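# Place the four tins on the balance's two plates

## Task

Set all four tins onto the two plates of the balance (spread across both) so that they remain there on their own once the robot lets go.

## Robot and tools

ROBOT. Two seven-joint Franka FR3 arms, left_arm and right_arm, each carrying a Robotiq 140 mm two-finger gripper and a wrist camera. The fingers of left_arm can fold at a hinge. A part held in the outer quarter of the pads (toward the tips) gets the full squeeze. Nearer the palm, a narrow part may be held loosely or not at all, and a grip there can hold and later slip. Pushing the fingertips down onto a surface folds them easily unless the gripper is fully closed, so a move can sink past the surface and spoil the next grip. right_arm's fingers are rigid.

FRAMES. Scene frame: origin at table-top height midway between the nominal bases, +z up, +x out over the table, left_arm on the +y side. Each arm's poses, targets and wrist-camera pose are in that arm's own base frame. Calibrated bases in the scene frame: left_arm at (+0.002, +0.453, +0.033) m, quat_wxyz (+1.000, 0, 0, -0.006); right_arm at (-0.020, -0.406, +0.033) m, quat_wxyz (+1.000, 0, 0, -0.025); both with +z up. Fixed cameras and the table use the scene frame. On the gripper, the fingers point along its +z and close along its y. end_effector_position is the spot between the pads when shut; fingertips stick out about 33 mm past it at gaps up to 40 mm, only 9 mm when fully open.

ROW (used by execute_actions and move). 20 numbers, always both arms: left x, y, z, qw, qx, qy, qz, gripper position, force_limit, speed, then the same ten for right. x, y, z are an absolute place in metres and qw..qz an absolute orientation (w first), both in that arm's base frame. The last three per arm are in [-1, 1] and absolute. position: +1 fully open (140 mm), pads touch near -0.8, -1 closes until blocked. force_limit: grip force after a slow close, about 14 N at -1, 40 N at 0, 58 N at +1. speed: finger speed about 30 mm/s at -1, 140 at 0, 250 at +1; faster closing squeezes harder (up to ~116 N). Both start at +1. Resend the same three numbers to leave a gripper unchanged; 0 is a real command.

execute_actions(actions, cameras). actions is a list of actions; each action is a list of 1 to 15 rows, one row per 1/30 s step; missing rows repeat the last, so every action lasts 0.5 s. Empty list returns state and images only. An action is rejected for both arms if any target lies over 0.6 m from that gripper's current place along any gripper axis. Each step the orientation command is clipped to 32 degrees from the measured one; the arm may fall short, and the result's "Hand target" shows where it is really headed, so send the rest next time. To hold an arm still, keep sending the exact pose from the last result before it stopped, plus its gripper numbers. Use a constant quaternion to keep orientation. cameras: list of names, null or ["all"] for all, [] for none.

move(target, speed, blend, blocking, cameras). target: one row or a list of up to 15 rows, with no 0.6 m limit; straight paths from Hand target, no obstacle avoidance, at most 10 s total. speed: m/s, 0.002 to 2, default 0.25 (turns capped at twice that in rad/s, max 2.5). blend: corner rounding in m, default 0. blocking=false returns after about 0.5 s while the move continues; a new move replaces a running one. Finger numbers of the first row are sent at once; those of later rows only when everything rests at that row. The extra "move:" line gives the ending (done, off_target, moving, held, fault) and limits (paced = pose clipped, held = steps withheld). Done means within 3 mm and 2 degrees; it says nothing about contact.

wait(seconds 0 to 10); stop() brakes a running move; zoom_image(camera, region [x0, y0, x1, y1] in pixels, at most 504x504) on cam_head_left, cam_head_right, cam_left_wrist or cam_right_wrist (all 672x504); clear_fault(arm) clears a reported torque or force fault; read_manual(section "licences"); finished_scene(scene 1 or 2) ends the scene irreversibly and must only be called when the tins rest on the plates.

RESULTS. Per arm: end_effector_position and quat (base frame), Hand target, Tool commands, joint positions, velocities ("within noise" = still), torques, external joint torques (outside push toward larger angle lowers it), flange force along gripper x, y, z (includes held weight and error). object_status: 0 moving, 1 blocked while opening, 2 blocked while closing (a grip), 3 reached target or pads met. It updates 0.2 to 1.7 s after contact. position_measured counts: 3 open, ~75 = 100 mm, 139 = 60 mm, 200 = 20 mm, 230 pads touching. To grip harder, raise force_limit and nudge position (-1 to -0.98); to soften, open and reclose slowly. Lines for MOTOR HOT, OVER-TEMPERATURE FAULT, TORQUE FAULT, FORCE FAULT may appear. Printed poses can be off by a few cm at long reach.

AVOID. Net force of 85 N on any arm part or 11 N m at the wrist joints triggers a fault stop; so do joint range or speed overruns. Arms must never press or collide with each other; the clearance check does not protect grippers, housings or wrist cameras, and closing one gripper on the other's fingers counts as a press. Don't drop tins, release them while moving, slam, swing loads fast, squeeze hard a tin still resting on something, or let anything leave the table. Long holds or stretched arms heat motors. Move smoothly and economically.

Each tool is called after ">>>" as name([rows], argument=value, ...), one row to a line, values as JSON.

## Session

>>> execute_actions(actions=[])

>>> zoom_image(camera="cam_head_left", region=[150, 200, 470, 380])

>>> zoom_image(camera="cam_head_right", region=[150, 200, 470, 380])

Scene clock: 0.00 s.
left_arm: end_effector_position=(+0.2728, +0.1105, +0.1029) position_measured=3 object_status=3 end_effector_quat_wxyz=(-0.112, -0.543, +0.719, -0.418) | right_arm: end_effector_position=(+0.6245, +0.3753, +0.2353) position_measured=3 object_status=3 end_effector_quat_wxyz=(+0.481, -0.551, +0.676, +0.087)
Joint positions: left_arm=[0.661 -0.077 0.383 -2.686 -0.683 1.891 1.783] | right_arm=[0.492 0.15 0.029 -2.13 1.994 2.826 -1.134]
Joint velocities: within noise
Joint torques (N m): no reading
External joint torques (N m): no reading
Flange force (N): no reading
Hand target: left_arm +0.2728, +0.1105, +0.1029; -0.112, -0.543, +0.719, -0.418 | right_arm +0.6245, +0.3753, +0.2353; +0.481, -0.551, +0.676, +0.087
Tool commands: left_gripper/position=+1.0 left_gripper/force_limit=+1.0 left_gripper/speed=+1.0 right_gripper/position=+1.0 right_gripper/force_limit=+1.0 right_gripper/speed=+1.0
camera_calibration:
cam_left_wrist: T_world_to_cam=[[-0.871316, 0.0447213, -0.48868, 0.294961], [0.247946, 0.899493, -0.35977, -0.12858], [0.423475, -0.43464, -0.794831, 0.157304], [0, 0, 0, 1]] pos_world=[0.222271, 0.170837, 0.222913]
cam_right_wrist: T_world_to_cam=[[-0.829243, 0.365564, -0.422751, 0.488308], [-0.273347, 0.394485, 0.877304, -0.181723], [0.48748, 0.843057, -0.227198, -0.423906], [0, 0, 0, 1]] pos_world=[0.561899, 0.250555, 0.269548]

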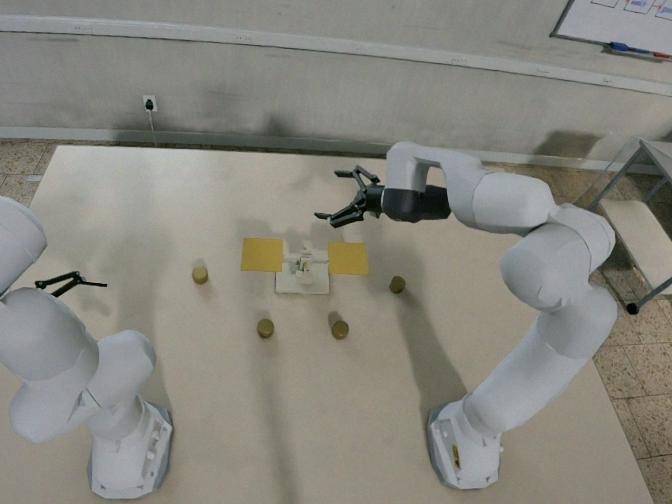

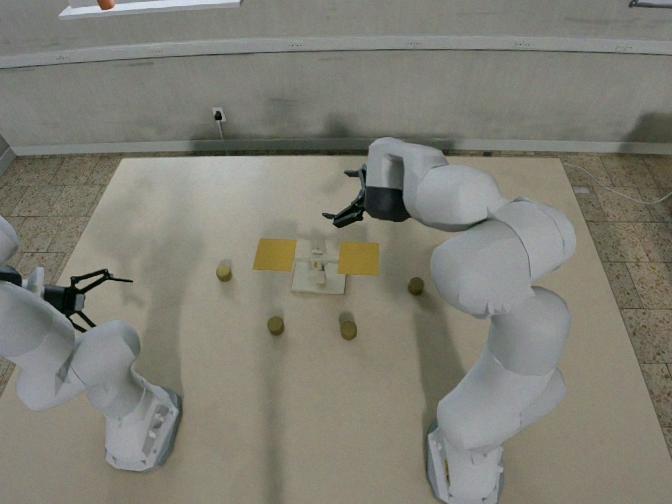

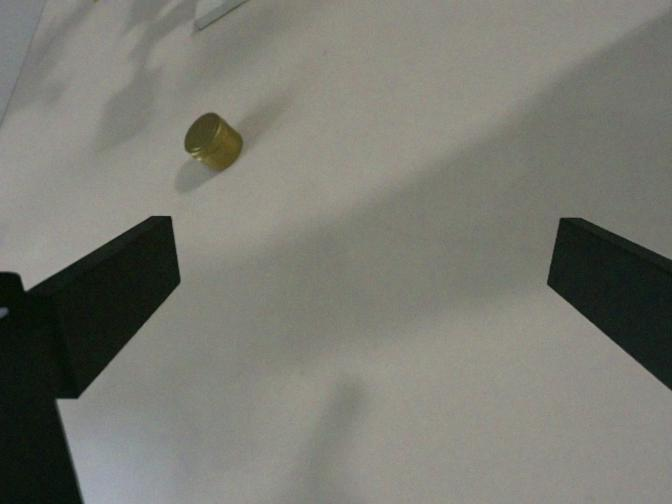

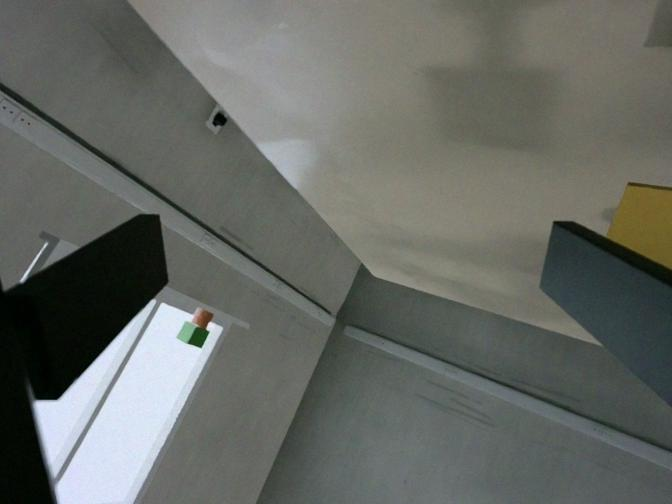

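Scaled by 1.575 from the camera's 672x504 image, which has a finer 960x720 frame.

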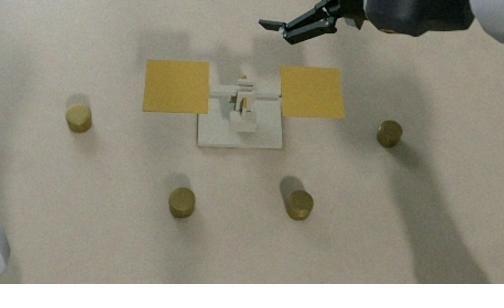

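Scaled by 1.575 from the camera's 672x504 image, which has a finer 960x720 frame.

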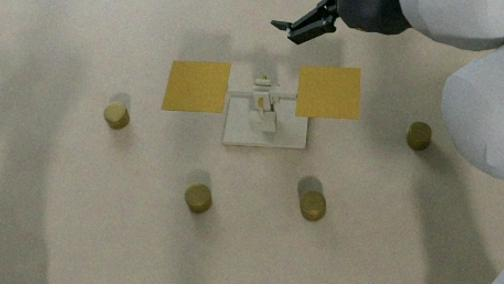

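>>> move([
  [0.30,0.05,0.33,0,1,0,0,1,1,1, 0.50,0.25,0.40,0,0,1,0,1,1,1],
  [0.464,-0.12,0.22,0,1,0,0,0.4,-0.5,-0.5, 0.476,0.118,0.22,0,0,1,0,0.4,-0.5,-0.5],
], speed=0.3)

Scene clock: 14.70 s.
left_arm: end_effector_position=(+0.4635, -0.1190, +0.2199) position_measured=78 object_status=0 end_effector_quat_wxyz=(-0.001, +1.000, -0.002, +0.000) | right_arm: end_effector_position=(+0.4749, +0.1178, +0.2198) position_measured=78 object_status=0 end_effector_quat_wxyz=(-0.002, +0.002, +1.000, +0.000)
Joint positions: left_arm=[1.529 -1.518 -1.113 -2.175 -1.251 1.232 -0.935] | right_arm=[-0.302 0.453 0.748 -1.581 2.823 4.381 -1.065]
Joint velocities: within noise
Joint torques (N m): left_arm=[0.26 24.98 27.5 6.14 0.55 2.89 -0.16] | right_arm=[-0.45 -36.06 8 17.6 -0.81 2.53 -0.15]
External joint torques (N m): left_arm=[0.13 0.67 0.35 0.82 -0.23 0.25 -0.16] | right_arm=[-0.37 -0.11 0.37 -1.24 -0.02 -0.15 -0.15]
Flange force (N): left_arm=[3.4 0.6 -2.2] | right_arm=[7.5 -2.9 2.3]
Hand target: left_arm +0.4640, -0.1200, +0.2200; +0.000, +1.000, +0.000, +0.000 | right_arm +0.4760, +0.1180, +0.2200; +0.000, +0.000, +1.000, +0.000
Off the commanded pose: left_arm 0.001 m, 0 deg | right_arm 0.001 m, 0 deg.
move: done
camera_calibration:
cam_left_wrist: T_world_to_cam=[[-0.000543783, -0.999819, -0.0190022, -0.1025], [-0.935254, -0.00621785, 0.353922, 0.35624], [-0.353976, 0.0179643, -0.935082, 0.514899], [0, 0, 0, 1]] pos_world=[0.515381, -0.109516, 0.353444]
cam_right_wrist: T_world_to_cam=[[-0.0106725, 0.99994, 0.00254773, -0.105167], [0.937146, 0.00911353, 0.348819, -0.52079], [0.348775, 0.00611036, -0.937187, 0.183194], [0, 0, 0, 1]] pos_world=[0.423041, 0.108788, 0.353616]

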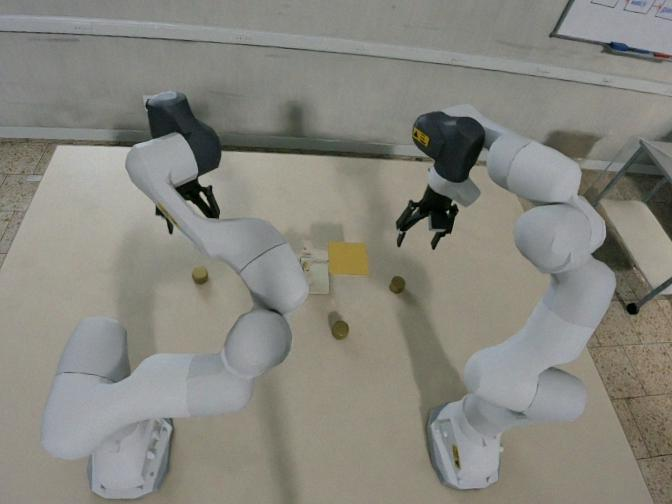

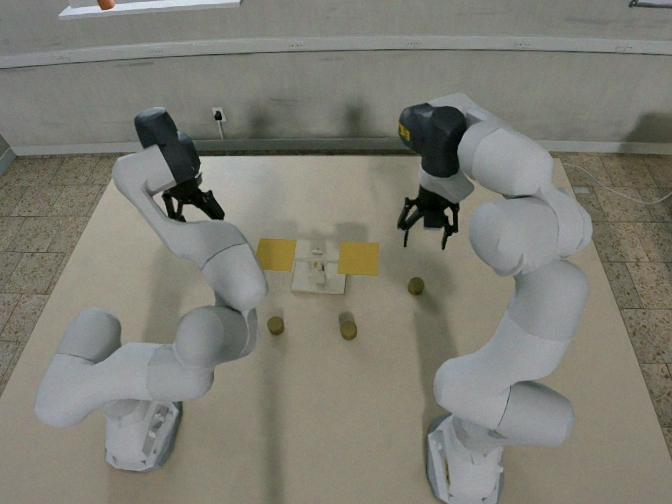

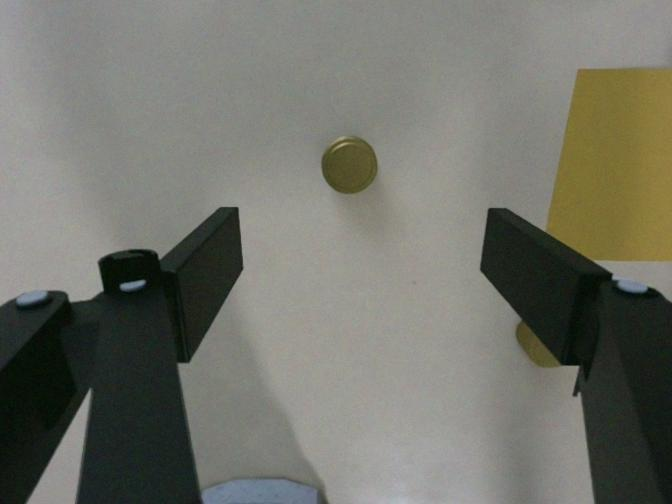

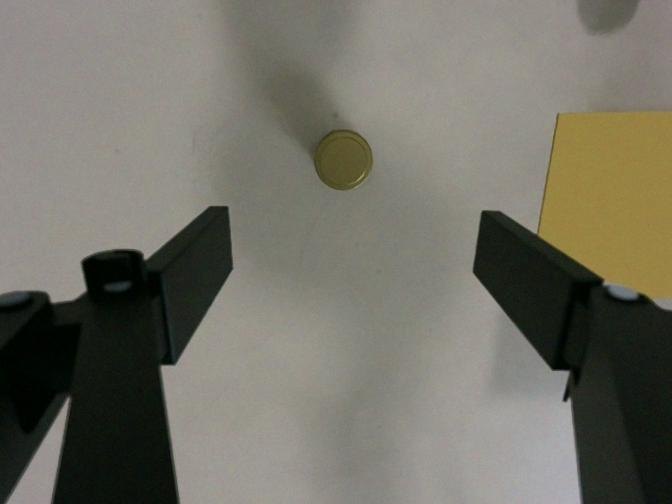

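>>> move([
  [0.30,0.05,0.33,0,1,0,0,0.4,-0.5,-0.5, 0.50,0.25,0.40,0,0,1,0,0.4,-0.5,-0.5],
  [0.2728,0.1105,0.15,-0.112,-0.543,0.719,-0.418,0.4,-0.5,-0.5, 0.6245,0.3753,0.2353,0.481,-0.551,0.676,0.087,0.4,-0.5,-0.5],
  [0.35,0.02,0.35,0,0.7071,-0.7071,0,0.4,-0.5,-0.5, 0.45,0.20,0.45,0,0.7071,-0.7071,0,0.4,-0.5,-0.5],
], speed=0.4)

Scene clock: 60.27 s.
left_arm: end_effector_position=(+0.3497, +0.0214, +0.3495) position_measured=78 object_status=3 end_effector_quat_wxyz=(+0.000, +0.705, -0.709, +0.000) | right_arm: end_effector_position=(+0.4516, +0.1999, +0.4492) position_measured=78 object_status=3 end_effector_quat_wxyz=(-0.148, +0.696, -0.701, +0.054)
Joint positions: left_arm=[1.019 -0.895 -0.634 -2.322 -0.48 1.538 0.577] | right_arm=[-0.654 0.253 1.355 -1.339 2.823 4.576 -2.484]
Joint velocities: left_arm=[within noise] | right_arm=[0.001 0.001 0 0.001 0.002 0 -0.007]
Joint torques (N m): left_arm=[0.72 1.57 12.46 22.3 0.33 2.54 -0.25] | right_arm=[0.47 -18.36 5.95 16.78 -0.75 2.06 -0.12]
External joint torques (N m): left_arm=[0.64 -0.98 -0.53 1.42 -0.43 0.03 -0.25] | right_arm=[0.45 -0.6 -0.28 -1.04 0.38 0.38 -0.09]
Flange force (N): left_arm=[1.8 -2.7 -2.6] | right_arm=[0.0 0.0 0.0]
Hand target: left_arm +0.3500, +0.0200, +0.3500; +0.000, +0.707, -0.707, +0.000 | right_arm +0.4497, +0.1999, +0.4491; -0.145, +0.698, -0.699, +0.054
Off the commanded pose: left_arm 0.002 m, 0 deg | right_arm 0.002 m, 18 deg.
joint sent to its limit (right arm) — joint 5 (forearm roll), upper limit; joint 6 (wrist pitch), upper limit. The joint targets are off in orientation, not in position.
move: off_target (right_arm)
camera_calibration:
cam_left_wrist: T_world_to_cam=[[-0.999857, 0.00177546, -0.016843, 0.367422], [-0.00430463, 0.935191, 0.354119, -0.140874], [0.0163801, 0.35414, -0.935049, 0.456521], [0, 0, 0, 1]] pos_world=[0.359285, -0.0305808, 0.482944]
cam_right_wrist: T_world_to_cam=[[-0.960029, 0.0108911, -0.279687, 0.565143], [-0.122809, 0.881533, 0.455869, -0.323497], [0.251519, 0.471996, -0.84496, 0.315144], [0, 0, 0, 1]] pos_world=[0.423561, 0.130272, 0.57182]

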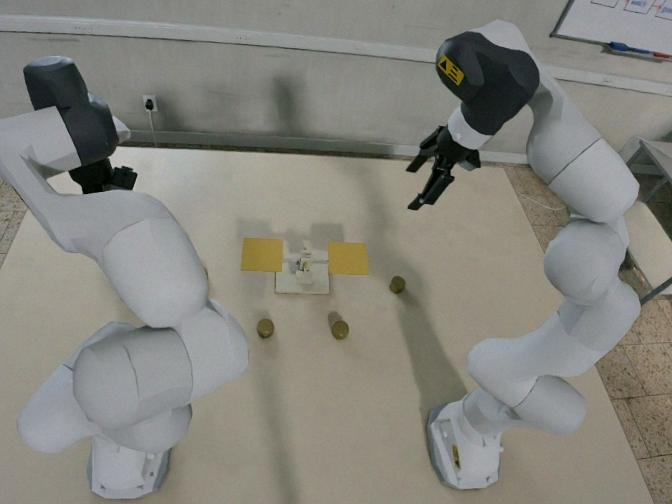

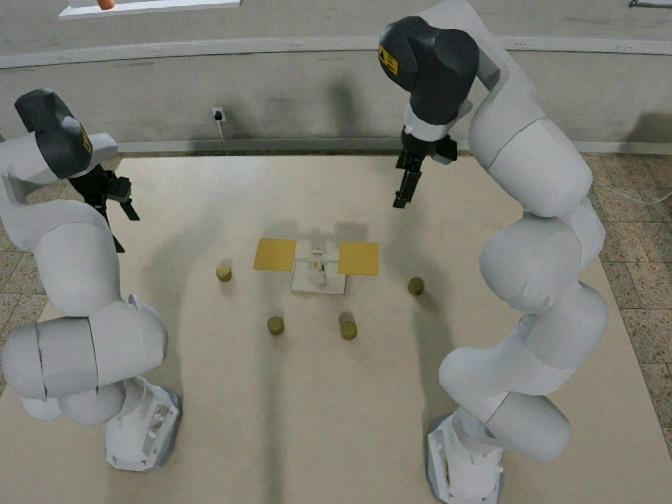

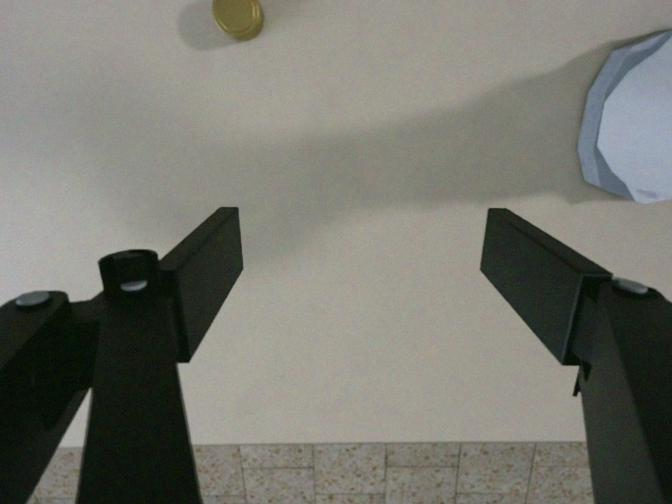

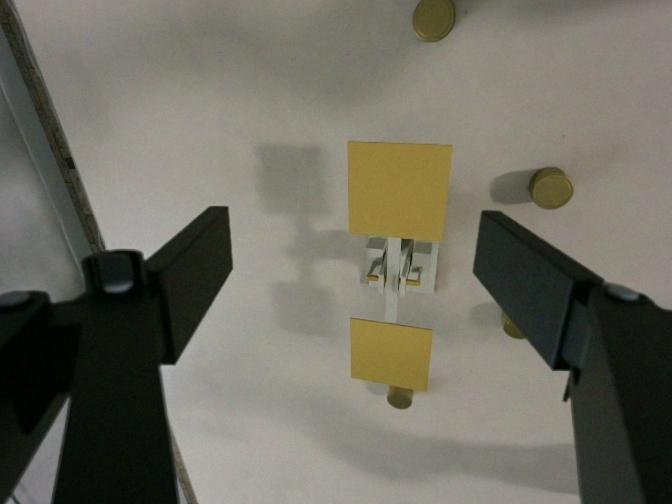

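>>> move([
  [0.40,-0.06,0.33,0,0.3827,-0.9239,0,0.4,-0.5,-0.5, 0.6245,0.3753,0.26,0.481,-0.551,0.676,0.087,0.4,-0.5,-0.5],
], speed=0.4, cameras=[])

>>> move([
  [0.464,-0.12,0.22,0,0,-1,0,0.4,-0.5,-0.5, 0.58,0.36,0.30,0.335,-0.583,0.715,0.19,0.4,-0.5,-0.5],
], speed=0.3)

Scene clock: 114.93 s.
left_arm: end_effector_position=(+0.3996, -0.0614, +0.3302) position_measured=78 object_status=3 end_effector_quat_wxyz=(-0.001, -0.386, +0.922, +0.000) | right_arm: end_effector_position=(+0.6232, +0.3747, +0.2598) position_measured=78 object_status=3 end_effector_quat_wxyz=(+0.479, -0.553, +0.676, +0.086)
Joint positions: left_arm=[0.702 -0.655 -0.655 -2.26 -0.385 1.701 0.985] | right_arm=[-0.673 0.577 1.279 -1.857 2.804 3.304 -2.368]
Joint velocities: left_arm=[0 0 0.001 -0.001 0.001 0.001 0.005] | right_arm=[within noise]
Joint torques (N m): left_arm=[-0.27 -4.71 10.89 23.55 1.29 2.92 0.15] | right_arm=[0.51 -25.19 16.3 18.42 -0.07 -1.07 0.02]
External joint torques (N m): left_arm=[-0.3 -0.04 0.23 0.88 0.53 0.45 0.15] | right_arm=[0.52 1.03 0.16 -0.89 0.04 -0.33 0.08]
Flange force (N): left_arm=[-1.7 -1.0 -1.5] | right_arm=[2.2 1.4 0.8]
Hand target: left_arm +0.4000, -0.0600, +0.3300; +0.000, -0.383, +0.924, +0.000 | right_arm +0.6245, +0.3753, +0.2600; +0.481, -0.551, +0.676, +0.087
Off the commanded pose: left_arm 0.001 m, 0 deg | right_arm 0.001 m, 0 deg.
move: done
No camera images: "cameras" was empty.

Scene clock: 117.60 s.
left_arm: end_effector_position=(+0.4631, -0.1207, +0.2201) position_measured=78 object_status=3 end_effector_quat_wxyz=(-0.001, -0.005, +1.000, +0.000) | right_arm: end_effector_position=(+0.5813, +0.3602, +0.3013) position_measured=78 object_status=3 end_effector_quat_wxyz=(+0.338, -0.585, +0.713, +0.187)
Joint positions: left_arm=[0.541 -0.281 -0.752 -2.292 -0.219 2.072 1.477] | right_arm=[-0.528 0.779 1.32 -1.429 2.816 3.941 -2.368]
Joint velocities: left_arm=[0.001 0.001 0 0.001 0.001 0 0.006] | right_arm=[within noise]
Joint torques (N m): left_arm=[-0.23 -15.52 5.53 24.31 1.17 2.88 0.19] | right_arm=[0.53 -34.11 19.44 15.12 1.06 0.67 0.15]
External joint torques (N m): left_arm=[-0.28 -0.42 0.06 0.89 0.46 0.45 0.19] | right_arm=[0.57 0.79 0.35 -0.72 0.4 0.34 0.18]
Flange force (N): left_arm=[-1.6 -0.1 -0.8] | right_arm=[0.4 0.5 0.4]
Hand target: left_arm +0.4640, -0.1200, +0.2200; +0.000, +0.000, +1.000, +0.000 | right_arm +0.5800, +0.3600, +0.3000; +0.335, -0.583, +0.715, +0.190
Off the commanded pose: left_arm 0.001 m, 1 deg | right_arm 0.002 m, 1 deg.
move: done
camera_calibration:
cam_left_wrist: T_world_to_cam=[[-0.0134466, 0.999745, -0.0181468, 0.142903], [0.935965, 0.0189705, 0.351583, -0.50711], [0.351838, -0.0122572, -0.935981, 0.184576], [0, 0, 0, 1]] pos_world=[0.411618, -0.130984, 0.353644]
cam_right_wrist: T_world_to_cam=[[-0.962774, 0.233267, -0.136576, 0.524877], [-0.0235061, 0.431095, 0.902001, -0.411416], [0.269284, 0.871633, -0.409563, -0.203578], [0, 0, 0, 1]] pos_world=[0.550487, 0.232367, 0.359405]

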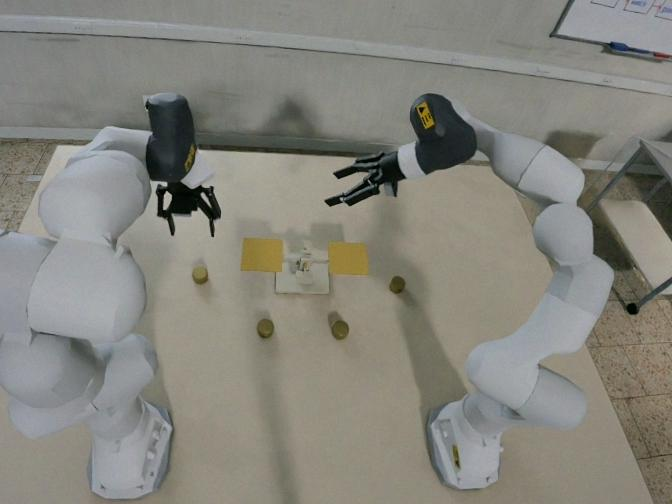

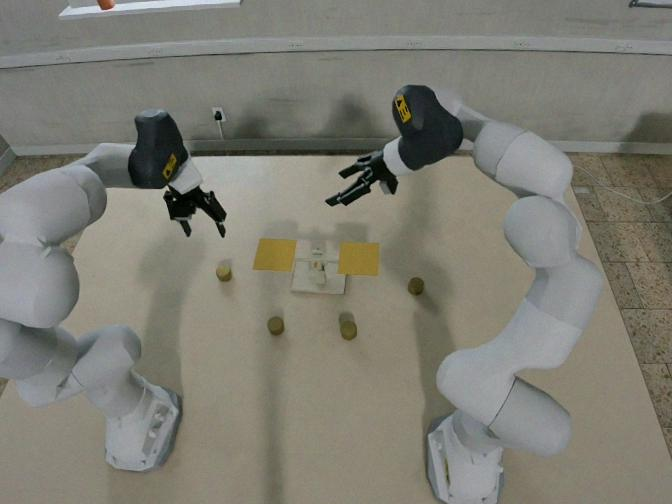

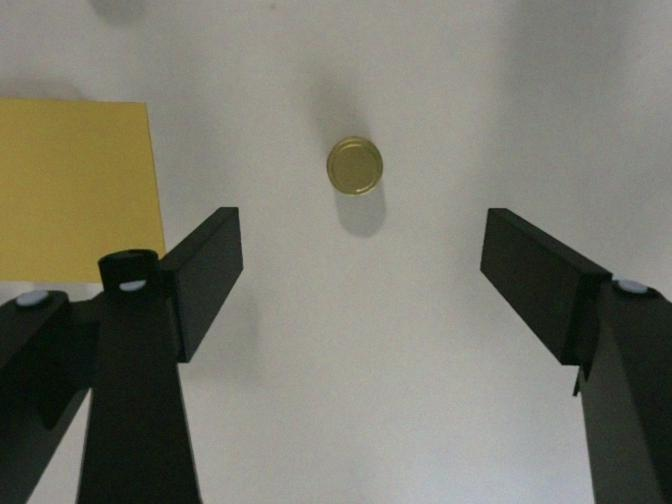

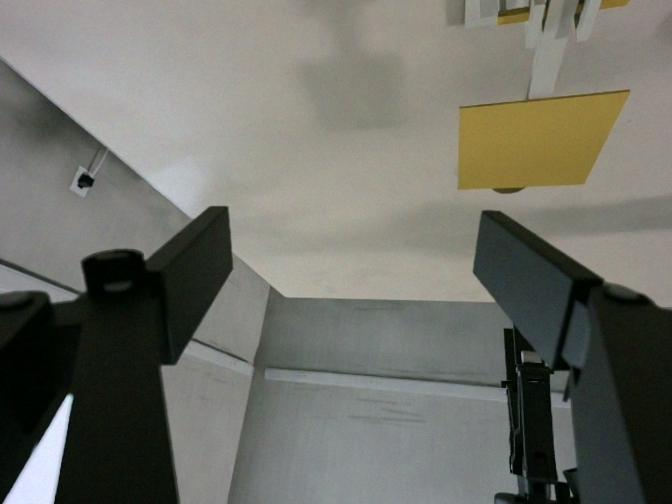

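>>> move([
  [0.464,-0.12,0.22,0,0,1,0,0.4,-0.5,-0.5, 0.749,0.311,0.629,0.808,-0.257,0.519,0.093,0.4,-0.5,-0.5],
], speed=0.3, cameras=[])

Scene clock: 196.40 s.
left_arm: end_effector_position=(+0.4632, -0.1207, +0.2201) position_measured=78 object_status=3 end_effector_quat_wxyz=(-0.001, -0.003, +1.000, +0.000) | right_arm: end_effector_position=(+0.7484, +0.3114, +0.6279) position_measured=78 object_status=3 end_effector_quat_wxyz=(+0.809, -0.261, +0.519, +0.092)
Joint positions: left_arm=[0.541 -0.281 -0.752 -2.292 -0.219 2.072 1.48] | right_arm=[-1.014 0.711 1.661 -1.782 2.823 2.673 -2.338]
Joint velocities: left_arm=[within noise] | right_arm=[0.001 0 0 0 0 0 0.006]
Joint torques (N m): left_arm=[0.3 -15.84 5.14 24.33 1.01 2.83 0.21] | right_arm=[0.2 -21.65 22.13 18.33 -0.11 -3.42 0.26]
External joint torques (N m): left_arm=[0.24 -0.75 -0.36 0.93 0.3 0.39 0.21] | right_arm=[0.17 -0.33 0.34 -1.04 0.3 -0.34 0.32]
Flange force (N): left_arm=[-1.3 -0.3 -1.1] | right_arm=[-0.7 2.9 -5.0]
Hand target: left_arm +0.4640, -0.1200, +0.2200; +0.000, +0.000, +1.000, +0.000 | right_arm +0.7490, +0.3110, +0.6290; +0.809, -0.258, +0.519, +0.094
Off the commanded pose: left_arm 0.001 m, 0 deg | right_arm 0.001 m, 0 deg.
joint sent to its limit (right arm) — joint 5 (forearm roll), upper limit. The joint targets still meet the commanded pose.
move: done
No camera images: "cameras" was empty.

Went as predicted. Continue.

>>> move([
  [0.464,-0.12,0.22,0,0,1,0,0.4,-0.5,-0.5, 0.619,0.44,0.561,0.701,-0.491,0.449,0.251,0.4,-0.5,-0.5],
  [0.464,-0.12,0.22,0,0,1,0,0.4,-0.5,-0.5, 0.658,0.382,0.40,0.506,-0.579,0.6265,0.114,0.4,-0.5,-0.5],
], speed=0.3, cameras=["cam_head_left"])

Scene clock: 206.47 s.
left_arm: end_effector_position=(+0.4632, -0.1207, +0.2201) position_measured=78 object_status=3 end_effector_quat_wxyz=(-0.001, -0.003, +1.000, +0.000) | right_arm: end_effector_position=(+0.6589, +0.3824, +0.4010) position_measured=78 object_status=3 end_effector_quat_wxyz=(-0.509, +0.580, -0.625, -0.113)
Joint positions: left_arm=[0.541 -0.281 -0.752 -2.292 -0.219 2.072 1.48] | right_arm=[-0.638 0.983 1.726 -1.518 2.146 3.772 -2.088]
Joint velocities: left_arm=[within noise] | right_arm=[0 0 0 0.001 0.001 0.003 0.001]
Joint torques (N m): left_arm=[0.28 -15.86 5.17 24.3 1 2.8 0.2] | right_arm=[0.55 -33.78 25.25 10.93 -0.53 -0.76 0.07]
External joint torques (N m): left_arm=[0.28 -0.68 -0.28 0.82 0.29 0.36 0.2] | right_arm=[0.57 -0.46 0.47 -0.43 0.43 0.35 0.14]
Flange force (N): left_arm=[-1.1 -0.1 -0.9] | right_arm=[-1.4 1.1 -0.9]
Hand target: left_arm +0.4640, -0.1200, +0.2200; +0.000, +0.000, +1.000, +0.000 | right_arm +0.6580, +0.3820, +0.4000; -0.507, +0.580, -0.627, -0.114
Off the commanded pose: left_arm 0.001 m, 0 deg | right_arm 0.001 m, 0 deg.
move: done
Images, in order (width x height): cam_head_left 672x504.

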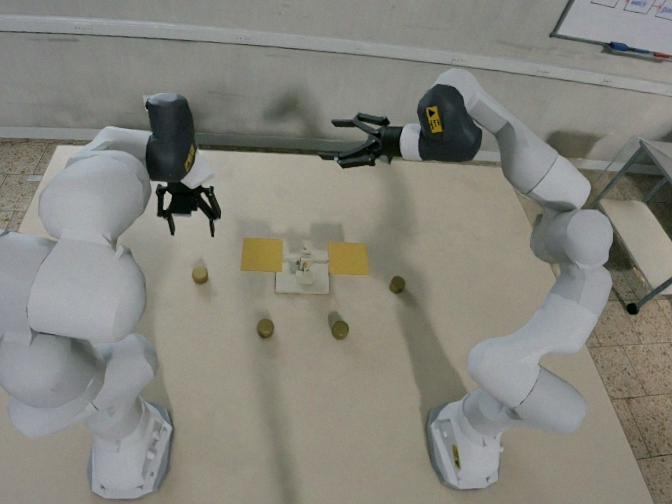

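>>> move([
  [0.464,-0.12,0.22,0,0,1,0,0.4,-0.5,-0.5, 0.60,0.30,0.807,0.928,-0.210,0.220,0.216,0.4,-0.5,-0.5],
], speed=0.4, cameras=[])

>>> move([
  [0.464,-0.12,0.22,0,0,1,0,0.4,-0.5,-0.5, 0.473,0.401,0.739,0.850,-0.436,0.0955,0.279,0.4,-0.5,-0.5],
], speed=0.3, cameras=["cam_head_left"])

Scene clock: 250.23 s.
left_arm: end_effector_position=(+0.4632, -0.1207, +0.2201) position_measured=78 object_status=3 end_effector_quat_wxyz=(-0.001, -0.003, +1.000, +0.000) | right_arm: end_effector_position=(+0.6001, +0.3010, +0.8058) position_measured=78 object_status=3 end_effector_quat_wxyz=(+0.926, -0.211, +0.222, +0.219)
Joint positions: left_arm=[0.541 -0.281 -0.752 -2.292 -0.219 2.072 1.48] | right_arm=[-0.919 1.361 2.037 -1.89 2.039 2.549 -2.261]
Joint velocities: left_arm=[within noise] | right_arm=[0 -0.001 0 -0.001 0 -0.004 -0.003]
Joint torques (N m): left_arm=[0.28 -15.87 5.12 24.33 1 2.8 0.17] | right_arm=[0.25 -29.01 30.68 5.73 -1.21 -4.02 -0.19]
External joint torques (N m): left_arm=[0.21 -0.74 -0.39 0.87 0.29 0.36 0.17] | right_arm=[0.07 0.45 0.82 -0.31 -0.41 -0.41 -0.14]
Flange force (N): left_arm=[-1.1 -0.4 -1.0] | right_arm=[-0.7 0.1 -1.9]
Hand target: left_arm +0.4640, -0.1200, +0.2200; +0.000, +0.000, +1.000, +0.000 | right_arm +0.6000, +0.3000, +0.8070; +0.928, -0.210, +0.220, +0.216
Off the commanded pose: left_arm 0.001 m, 0 deg | right_arm 0.002 m, 0 deg.
move: done
No camera images: "cameras" was empty.

Scene clock: 252.83 s.
left_arm: end_effector_position=(+0.4632, -0.1207, +0.2201) position_measured=78 object_status=3 end_effector_quat_wxyz=(-0.001, -0.003, +1.000, +0.000) | right_arm: end_effector_position=(+0.4731, +0.4011, +0.7391) position_measured=78 object_status=3 end_effector_quat_wxyz=(+0.851, -0.436, +0.096, +0.277)
Joint positions: left_arm=[0.541 -0.281 -0.752 -2.292 -0.219 2.072 1.48] | right_arm=[-1.006 1.205 1.993 -2.027 1.385 2.487 -1.682]
Joint velocities: left_arm=[within noise] | right_arm=[-0.001 -0.001 0 0 0 0 0.006]
Joint torques (N m): left_arm=[0.34 -15.86 5.19 24.29 1.01 2.81 0.19] | right_arm=[-0.24 -23.14 29.03 10.48 -1.46 -3.25 0.11]
External joint torques (N m): left_arm=[0.24 -0.77 -0.34 0.87 0.3 0.37 0.19] | right_arm=[-0.25 0.01 0.5 -0.58 -0.43 -0.43 0.19]
Flange force (N): left_arm=[-1.0 -0.2 -1.0] | right_arm=[-1.9 -0.3 -2.5]
Hand target: left_arm +0.4640, -0.1200, +0.2200; +0.000, +0.000, +1.000, +0.000 | right_arm +0.4730, +0.4010, +0.7390; +0.850, -0.436, +0.096, +0.279
Off the commanded pose: left_arm 0.001 m, 0 deg | right_arm 0.000 m, 0 deg.
move: done
Images, in order (width x height): cam_head_left 672x504.

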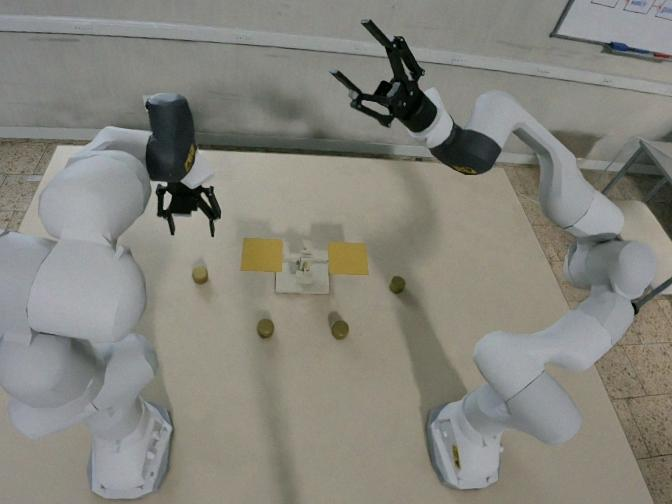

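>>> move([
  [0.464,-0.12,0.22,0,0,1,0,0.4,-0.5,-0.5, 0.433,0.459,0.579,0.6957,-0.6645,0.0955,0.2537,0.4,-0.5,-0.5],
], speed=0.3, cameras=[])

Scene clock: 259.97 s.
left_arm: end_effector_position=(+0.4632, -0.1207, +0.2201) position_measured=78 object_status=3 end_effector_quat_wxyz=(-0.001, -0.003, +1.000, +0.000) | right_arm: end_effector_position=(+0.4329, +0.4595, +0.5797) position_measured=78 object_status=3 end_effector_quat_wxyz=(+0.698, -0.664, +0.095, +0.252)
Joint positions: left_arm=[0.541 -0.281 -0.752 -2.292 -0.219 2.072 1.48] | right_arm=[-1.161 0.832 1.895 -2.094 1.058 2.337 -1.368]
Joint velocities: left_arm=[within noise] | right_arm=[0.001 0 0 0.001 0 0 0.006]
Joint torques (N m): left_arm=[0.29 -15.84 5.15 24.32 1 2.79 0.17] | right_arm=[-0.62 -13.61 23.4 17.75 -0.52 -1.36 0.1]
External joint torques (N m): left_arm=[0.32 -0.68 -0.25 0.9 0.29 0.36 0.17] | right_arm=[-0.63 -0.23 0.36 -0.87 -0.27 -0.37 0.2]
Flange force (N): left_arm=[-1.4 -0.2 -1.1] | right_arm=[-4.7 1.8 -3.1]
Hand target: left_arm +0.4640, -0.1200, +0.2200; +0.000, +0.000, +1.000, +0.000 | right_arm +0.4330, +0.4590, +0.5790; +0.696, -0.665, +0.096, +0.254
Off the commanded pose: left_arm 0.001 m, 0 deg | right_arm 0.001 m, 0 deg.
move: done
No camera images: "cameras" was empty.

Great: j6<π with j5 falling. Continue to C.

>>> move([
  [0.464,-0.12,0.22,0,0,1,0,0.4,-0.5,-0.5, 0.45,0.40,0.421,0.5351,-0.8117,0.1969,0.1182,0.4,-0.5,-0.5],
], speed=0.3, cameras=["cam_head_left"])

Scene clock: 265.93 s.
left_arm: end_effector_position=(+0.4633, -0.1207, +0.2201) position_measured=78 object_status=3 end_effector_quat_wxyz=(-0.001, -0.003, +1.000, +0.000) | right_arm: end_effector_position=(+0.4491, +0.3999, +0.4218) position_measured=78 object_status=3 end_effector_quat_wxyz=(-0.536, +0.813, -0.193, -0.118)
Joint positions: left_arm=[0.541 -0.281 -0.752 -2.292 -0.219 2.072 1.48] | right_arm=[-1.649 0.558 2.17 -2.32 0.878 2.433 -1.218]
Joint velocities: left_arm=[within noise] | right_arm=[0 0 -0.002 0 -0.001 -0.001 0.007]
Joint torques (N m): left_arm=[0.27 -15.85 5.13 24.31 1.01 2.8 0.19] | right_arm=[-0.61 2.85 14.24 22.08 0.17 1.11 0.12]
External joint torques (N m): left_arm=[0.26 -0.71 -0.31 0.88 0.31 0.36 0.19] | right_arm=[-0.56 -0.15 0.88 -1.25 0.35 0.27 0.22]
Flange force (N): left_arm=[-1.3 -0.2 -1.0] | right_arm=[-7.6 4.1 -2.1]
Hand target: left_arm +0.4640, -0.1200, +0.2200; +0.000, +0.000, +1.000, +0.000 | right_arm +0.4500, +0.4000, +0.4210; -0.536, +0.813, -0.197, -0.118
Off the commanded pose: left_arm 0.001 m, 0 deg | right_arm 0.001 m, 0 deg.
move: done
Images, in order (width x height): cam_head_left 672x504.

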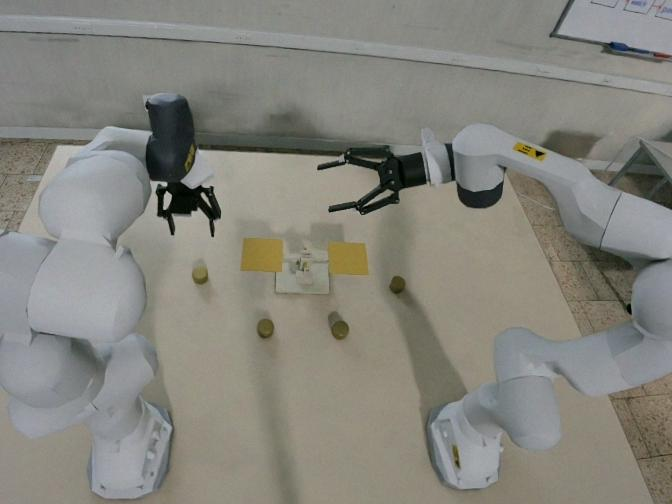

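>>> move([
  [0.464,-0.12,0.22,0,0,1,0,0.4,-0.5,-0.5, 0.44,0.20,0.36,0,0.971,-0.239,0,0.4,-0.5,-0.5],
], speed=0.3)

Scene clock: 276.37 s.
left_arm: end_effector_position=(+0.4633, -0.1207, +0.2201) position_measured=78 object_status=3 end_effector_quat_wxyz=(-0.001, -0.003, +1.000, +0.000) | right_arm: end_effector_position=(+0.4405, +0.2011, +0.3609) position_measured=78 object_status=3 end_effector_quat_wxyz=(-0.003, +0.972, -0.236, +0.001)
Joint positions: left_arm=[0.541 -0.281 -0.752 -2.292 -0.219 2.073 1.48] | right_arm=[-2.239 0.274 2.726 -1.98 -0.107 1.732 -0.576]
Joint velocities: left_arm=[within noise] | right_arm=[-0.001 0 0.001 0 0.001 -0.002 0.007]
Joint torques (N m): left_arm=[0.27 -15.81 5.16 24.34 0.99 2.79 0.19] | right_arm=[-0.65 20.42 3.59 23.75 0.36 2.47 0.23]
External joint torques (N m): left_arm=[0.3 -0.62 -0.24 0.89 0.29 0.35 0.19] | right_arm=[-0.55 -0.14 0.38 -1.01 -0.42 -0.19 0.23]
Flange force (N): left_arm=[-1.6 -0.2 -1.0] | right_arm=[-2.6 2.8 2.3]
Hand target: left_arm +0.4640, -0.1200, +0.2200; +0.000, +0.000, +1.000, +0.000 | right_arm +0.4400, +0.2000, +0.3600; +0.000, +0.971, -0.239, +0.000
Off the commanded pose: left_arm 0.001 m, 0 deg | right_arm 0.002 m, 0 deg.
move: done
camera_calibration:
cam_left_wrist: T_world_to_cam=[[-0.0106514, 0.999778, -0.0181972, 0.141577], [0.935823, 0.0163785, 0.352088, -0.507703], [0.352308, -0.0132791, -0.93579, 0.184242], [0, 0, 0, 1]] pos_world=[0.411718, -0.130784, 0.353744]
cam_right_wrist: T_world_to_cam=[[-0.445963, -0.895043, -0.00384008, 0.386028], [-0.837815, 0.415931, 0.353649, 0.159795], [-0.314934, 0.160932, -0.93537, 0.587518], [0, 0, 0, 1]] pos_world=[0.491063, 0.184498, 0.494518]

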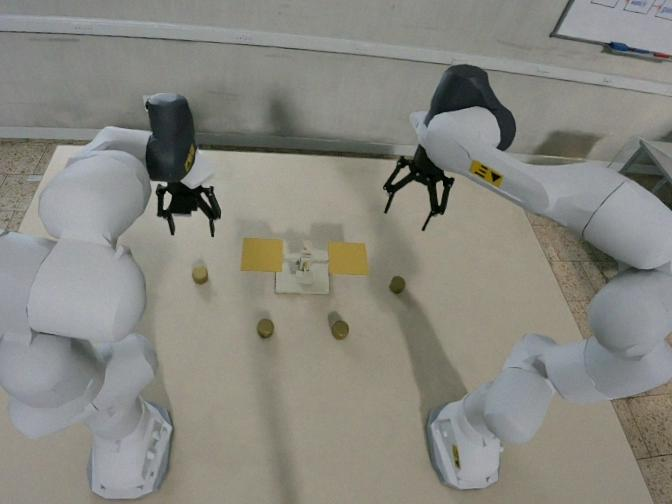

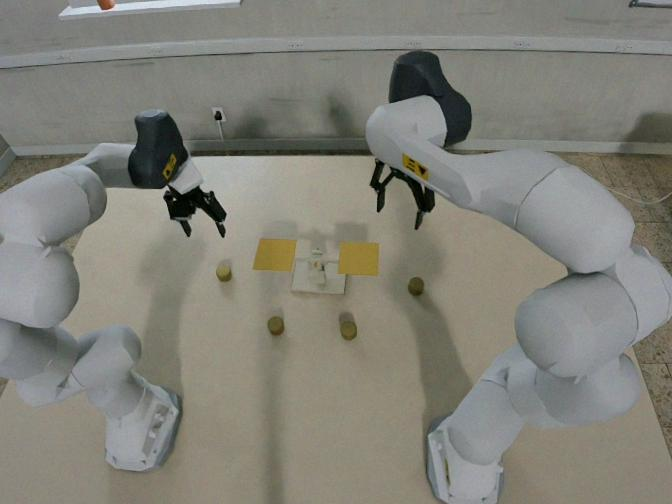

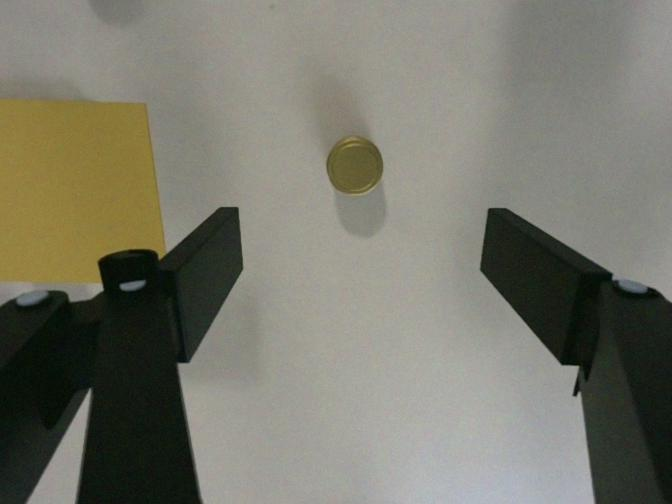

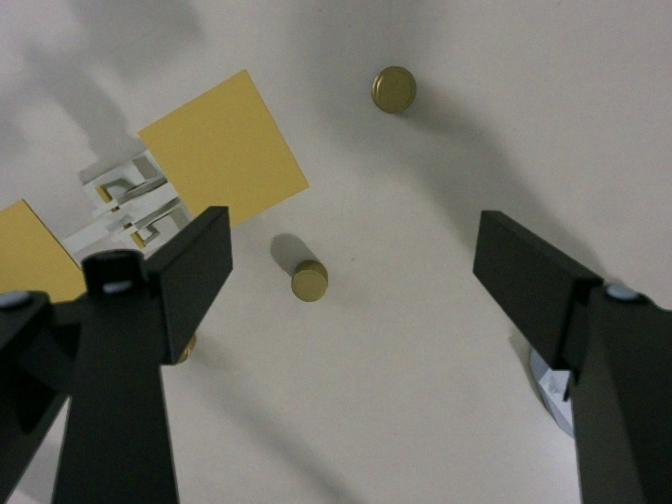

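>>> move([
  [0.461,-0.121,0.05,0,0,1,0,0.4,-0.5,-0.9, 0.470,0.124,0.20,0,1,0,0,0.4,-0.5,-0.9],
  [0.461,-0.121,0.022,0,0,1,0,0.4,-0.5,-0.9, 0.470,0.124,0.022,0,1,0,0,0.4,-0.5,-0.9],
], speed=0.2)

Scene clock: 298.33 s.
left_arm: end_effector_position=(+0.4592, -0.1210, +0.0215) position_measured=78 object_status=3 end_effector_quat_wxyz=(-0.002, +0.003, +1.000, +0.000) | right_arm: end_effector_position=(+0.4686, +0.1236, +0.0220) position_measured=78 object_status=3 end_effector_quat_wxyz=(+0.001, +1.000, -0.002, -0.002)
Joint positions: left_arm=[0.493 0.196 -0.721 -2.476 0.254 2.606 1.138] | right_arm=[-2.248 -0.204 2.529 -2.445 0.227 2.597 -1.471]
Joint velocities: left_arm=[within noise] | right_arm=[0 0 -0.001 0.001 0 0.001 -0.008]
Joint torques (N m): left_arm=[-0.21 -26.48 -3.62 19.06 0.73 2.88 -0.17] | right_arm=[-0.59 28.86 -3.25 18.07 0.76 3.06 -0.26]
External joint torques (N m): left_arm=[-0.3 -1.18 -0.13 0.86 0.34 0.42 -0.17] | right_arm=[-0.61 0.92 0.04 -0.65 0.31 0.4 -0.26]
Flange force (N): left_arm=[-0.3 -1.0 -0.5] | right_arm=[-3.0 2.3 0.7]
Hand target: left_arm +0.4610, -0.1210, +0.0220; +0.000, +0.000, +1.000, +0.000 | right_arm +0.4700, +0.1240, +0.0220; +0.000, +1.000, +0.000, +0.000
Off the commanded pose: left_arm 0.002 m, 0 deg | right_arm 0.001 m, 0 deg.
move: done
camera_calibration:
cam_left_wrist: T_world_to_cam=[[0.00126311, 0.999853, -0.0171162, 0.132708], [0.936792, 0.00480559, 0.349853, -0.435824], [0.349884, -0.0164763, -0.936648, 0.000532169], [0, 0, 0, 1]] pos_world=[0.407923, -0.130585, 0.155244]
cam_right_wrist: T_world_to_cam=[[0.0112687, -0.999927, 0.00427021, 0.126364], [-0.934126, -0.00900332, 0.356829, 0.432987], [-0.356764, -0.00800992, -0.93416, 0.332232], [0, 0, 0, 1]] pos_world=[0.52157, 0.132914, 0.155316]

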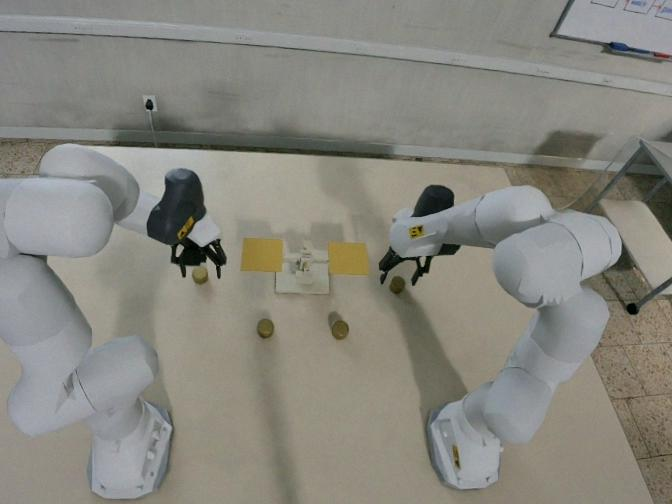

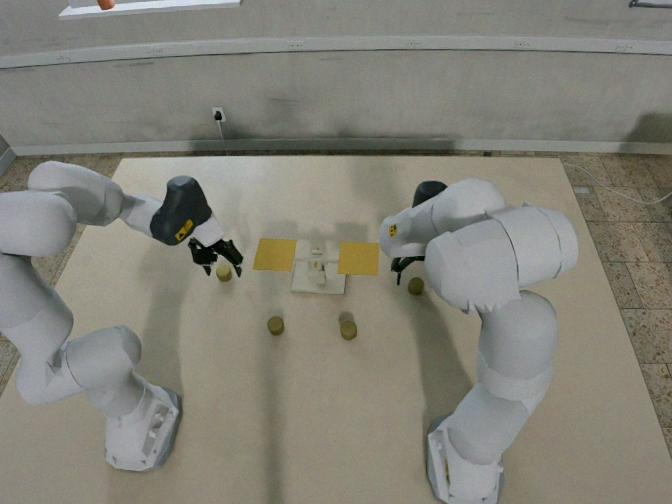

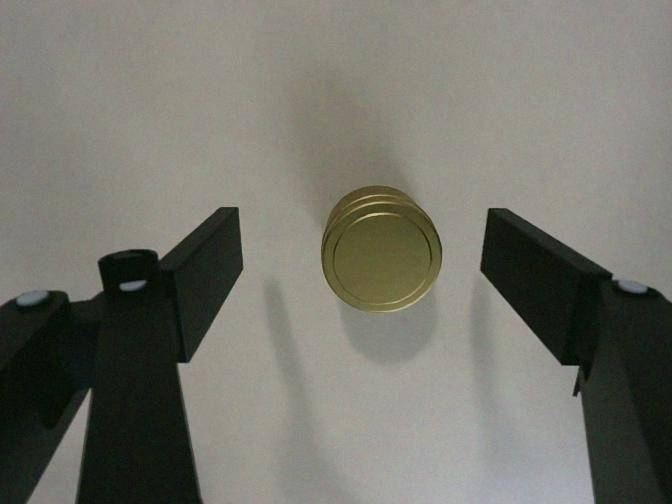

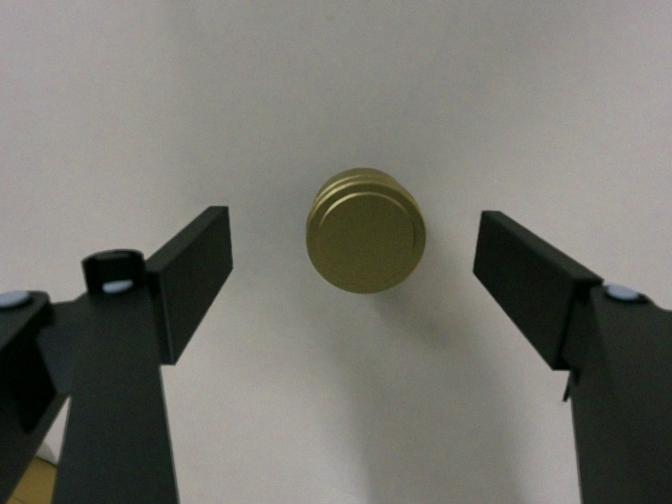

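>>> move([
  [0.467,-0.1125,0.014,0,0,1,0,0.4,-0.5,-0.9, 0.466,0.1187,0.014,0,1,0,0,0.4,-0.5,-0.9],
  [0.467,-0.1125,0.007,0,0,1,0,0.4,-0.5,-0.9, 0.466,0.1187,0.007,0,1,0,0,0.4,-0.5,-0.9],
], speed=0.06, cameras=["cam_left_wrist","cam_right_wrist"])

Scene clock: 309.77 s.
left_arm: end_effector_position=(+0.4653, -0.1124, +0.0068) position_measured=78 object_status=3 end_effector_quat_wxyz=(-0.002, +0.003, +1.000, +0.000) | right_arm: end_effector_position=(+0.4656, +0.1189, +0.0079) position_measured=78 object_status=3 end_effector_quat_wxyz=(+0.000, +1.000, -0.002, -0.001)
Joint positions: left_arm=[0.469 0.248 -0.668 -2.46 0.316 2.632 1.114] | right_arm=[-2.275 -0.233 2.556 -2.459 0.267 2.637 -1.509]
Joint velocities: left_arm=[0 -0.001 0 -0.001 0.001 0.001 -0.005] | right_arm=[0 0.001 0.001 0 0 0.002 -0.005]
Joint torques (N m): left_arm=[-0.21 -28.06 -4.32 18.54 0.91 2.95 -0.16] | right_arm=[-0.6 28.96 -3.53 17.25 0.79 3.07 -0.15]
External joint torques (N m): left_arm=[-0.37 -0.92 -0.19 1.04 0.54 0.52 -0.16] | right_arm=[-0.54 0.34 0.13 -0.83 0.36 0.4 -0.15]
Flange force (N): left_arm=[-1.7 -1.5 1.4] | right_arm=[-2.4 1.8 2.3]
Hand target: left_arm +0.4670, -0.1125, +0.0070; +0.000, +0.000, +1.000, +0.000 | right_arm +0.4660, +0.1187, +0.0070; +0.000, +1.000, +0.000, +0.000
Off the commanded pose: left_arm 0.002 m, 0 deg | right_arm 0.001 m, 0 deg.
move: done
camera_calibration:
cam_left_wrist: T_world_to_cam=[[0.00164939, 0.999849, -0.0172951, 0.123713], [0.936761, 0.00450786, 0.349942, -0.436344], [0.349967, -0.0167785, -0.936612, -0.0153642], [0, 0, 0, 1]] pos_world=[0.413923, -0.121985, 0.140444]
cam_right_wrist: T_world_to_cam=[[0.0117901, -0.999926, 0.00313257, 0.121549], [-0.93476, -0.00990916, 0.355143, 0.435631], [-0.355085, -0.00711537, -0.934807, 0.317079], [0, 0, 0, 1]] pos_world=[0.518367, 0.128113, 0.141316]
Images, in order (width x height): cam_left_wrist 672x504, cam_right_wrist 672x504.

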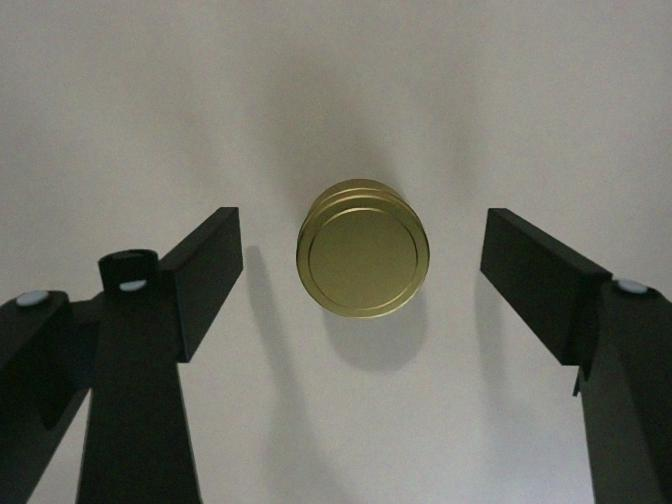

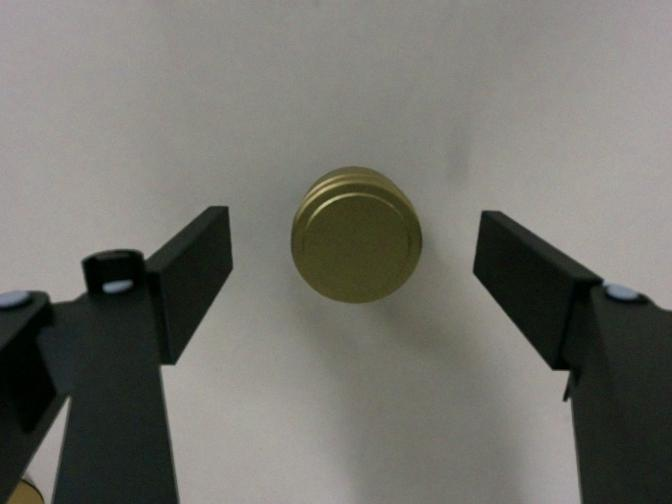

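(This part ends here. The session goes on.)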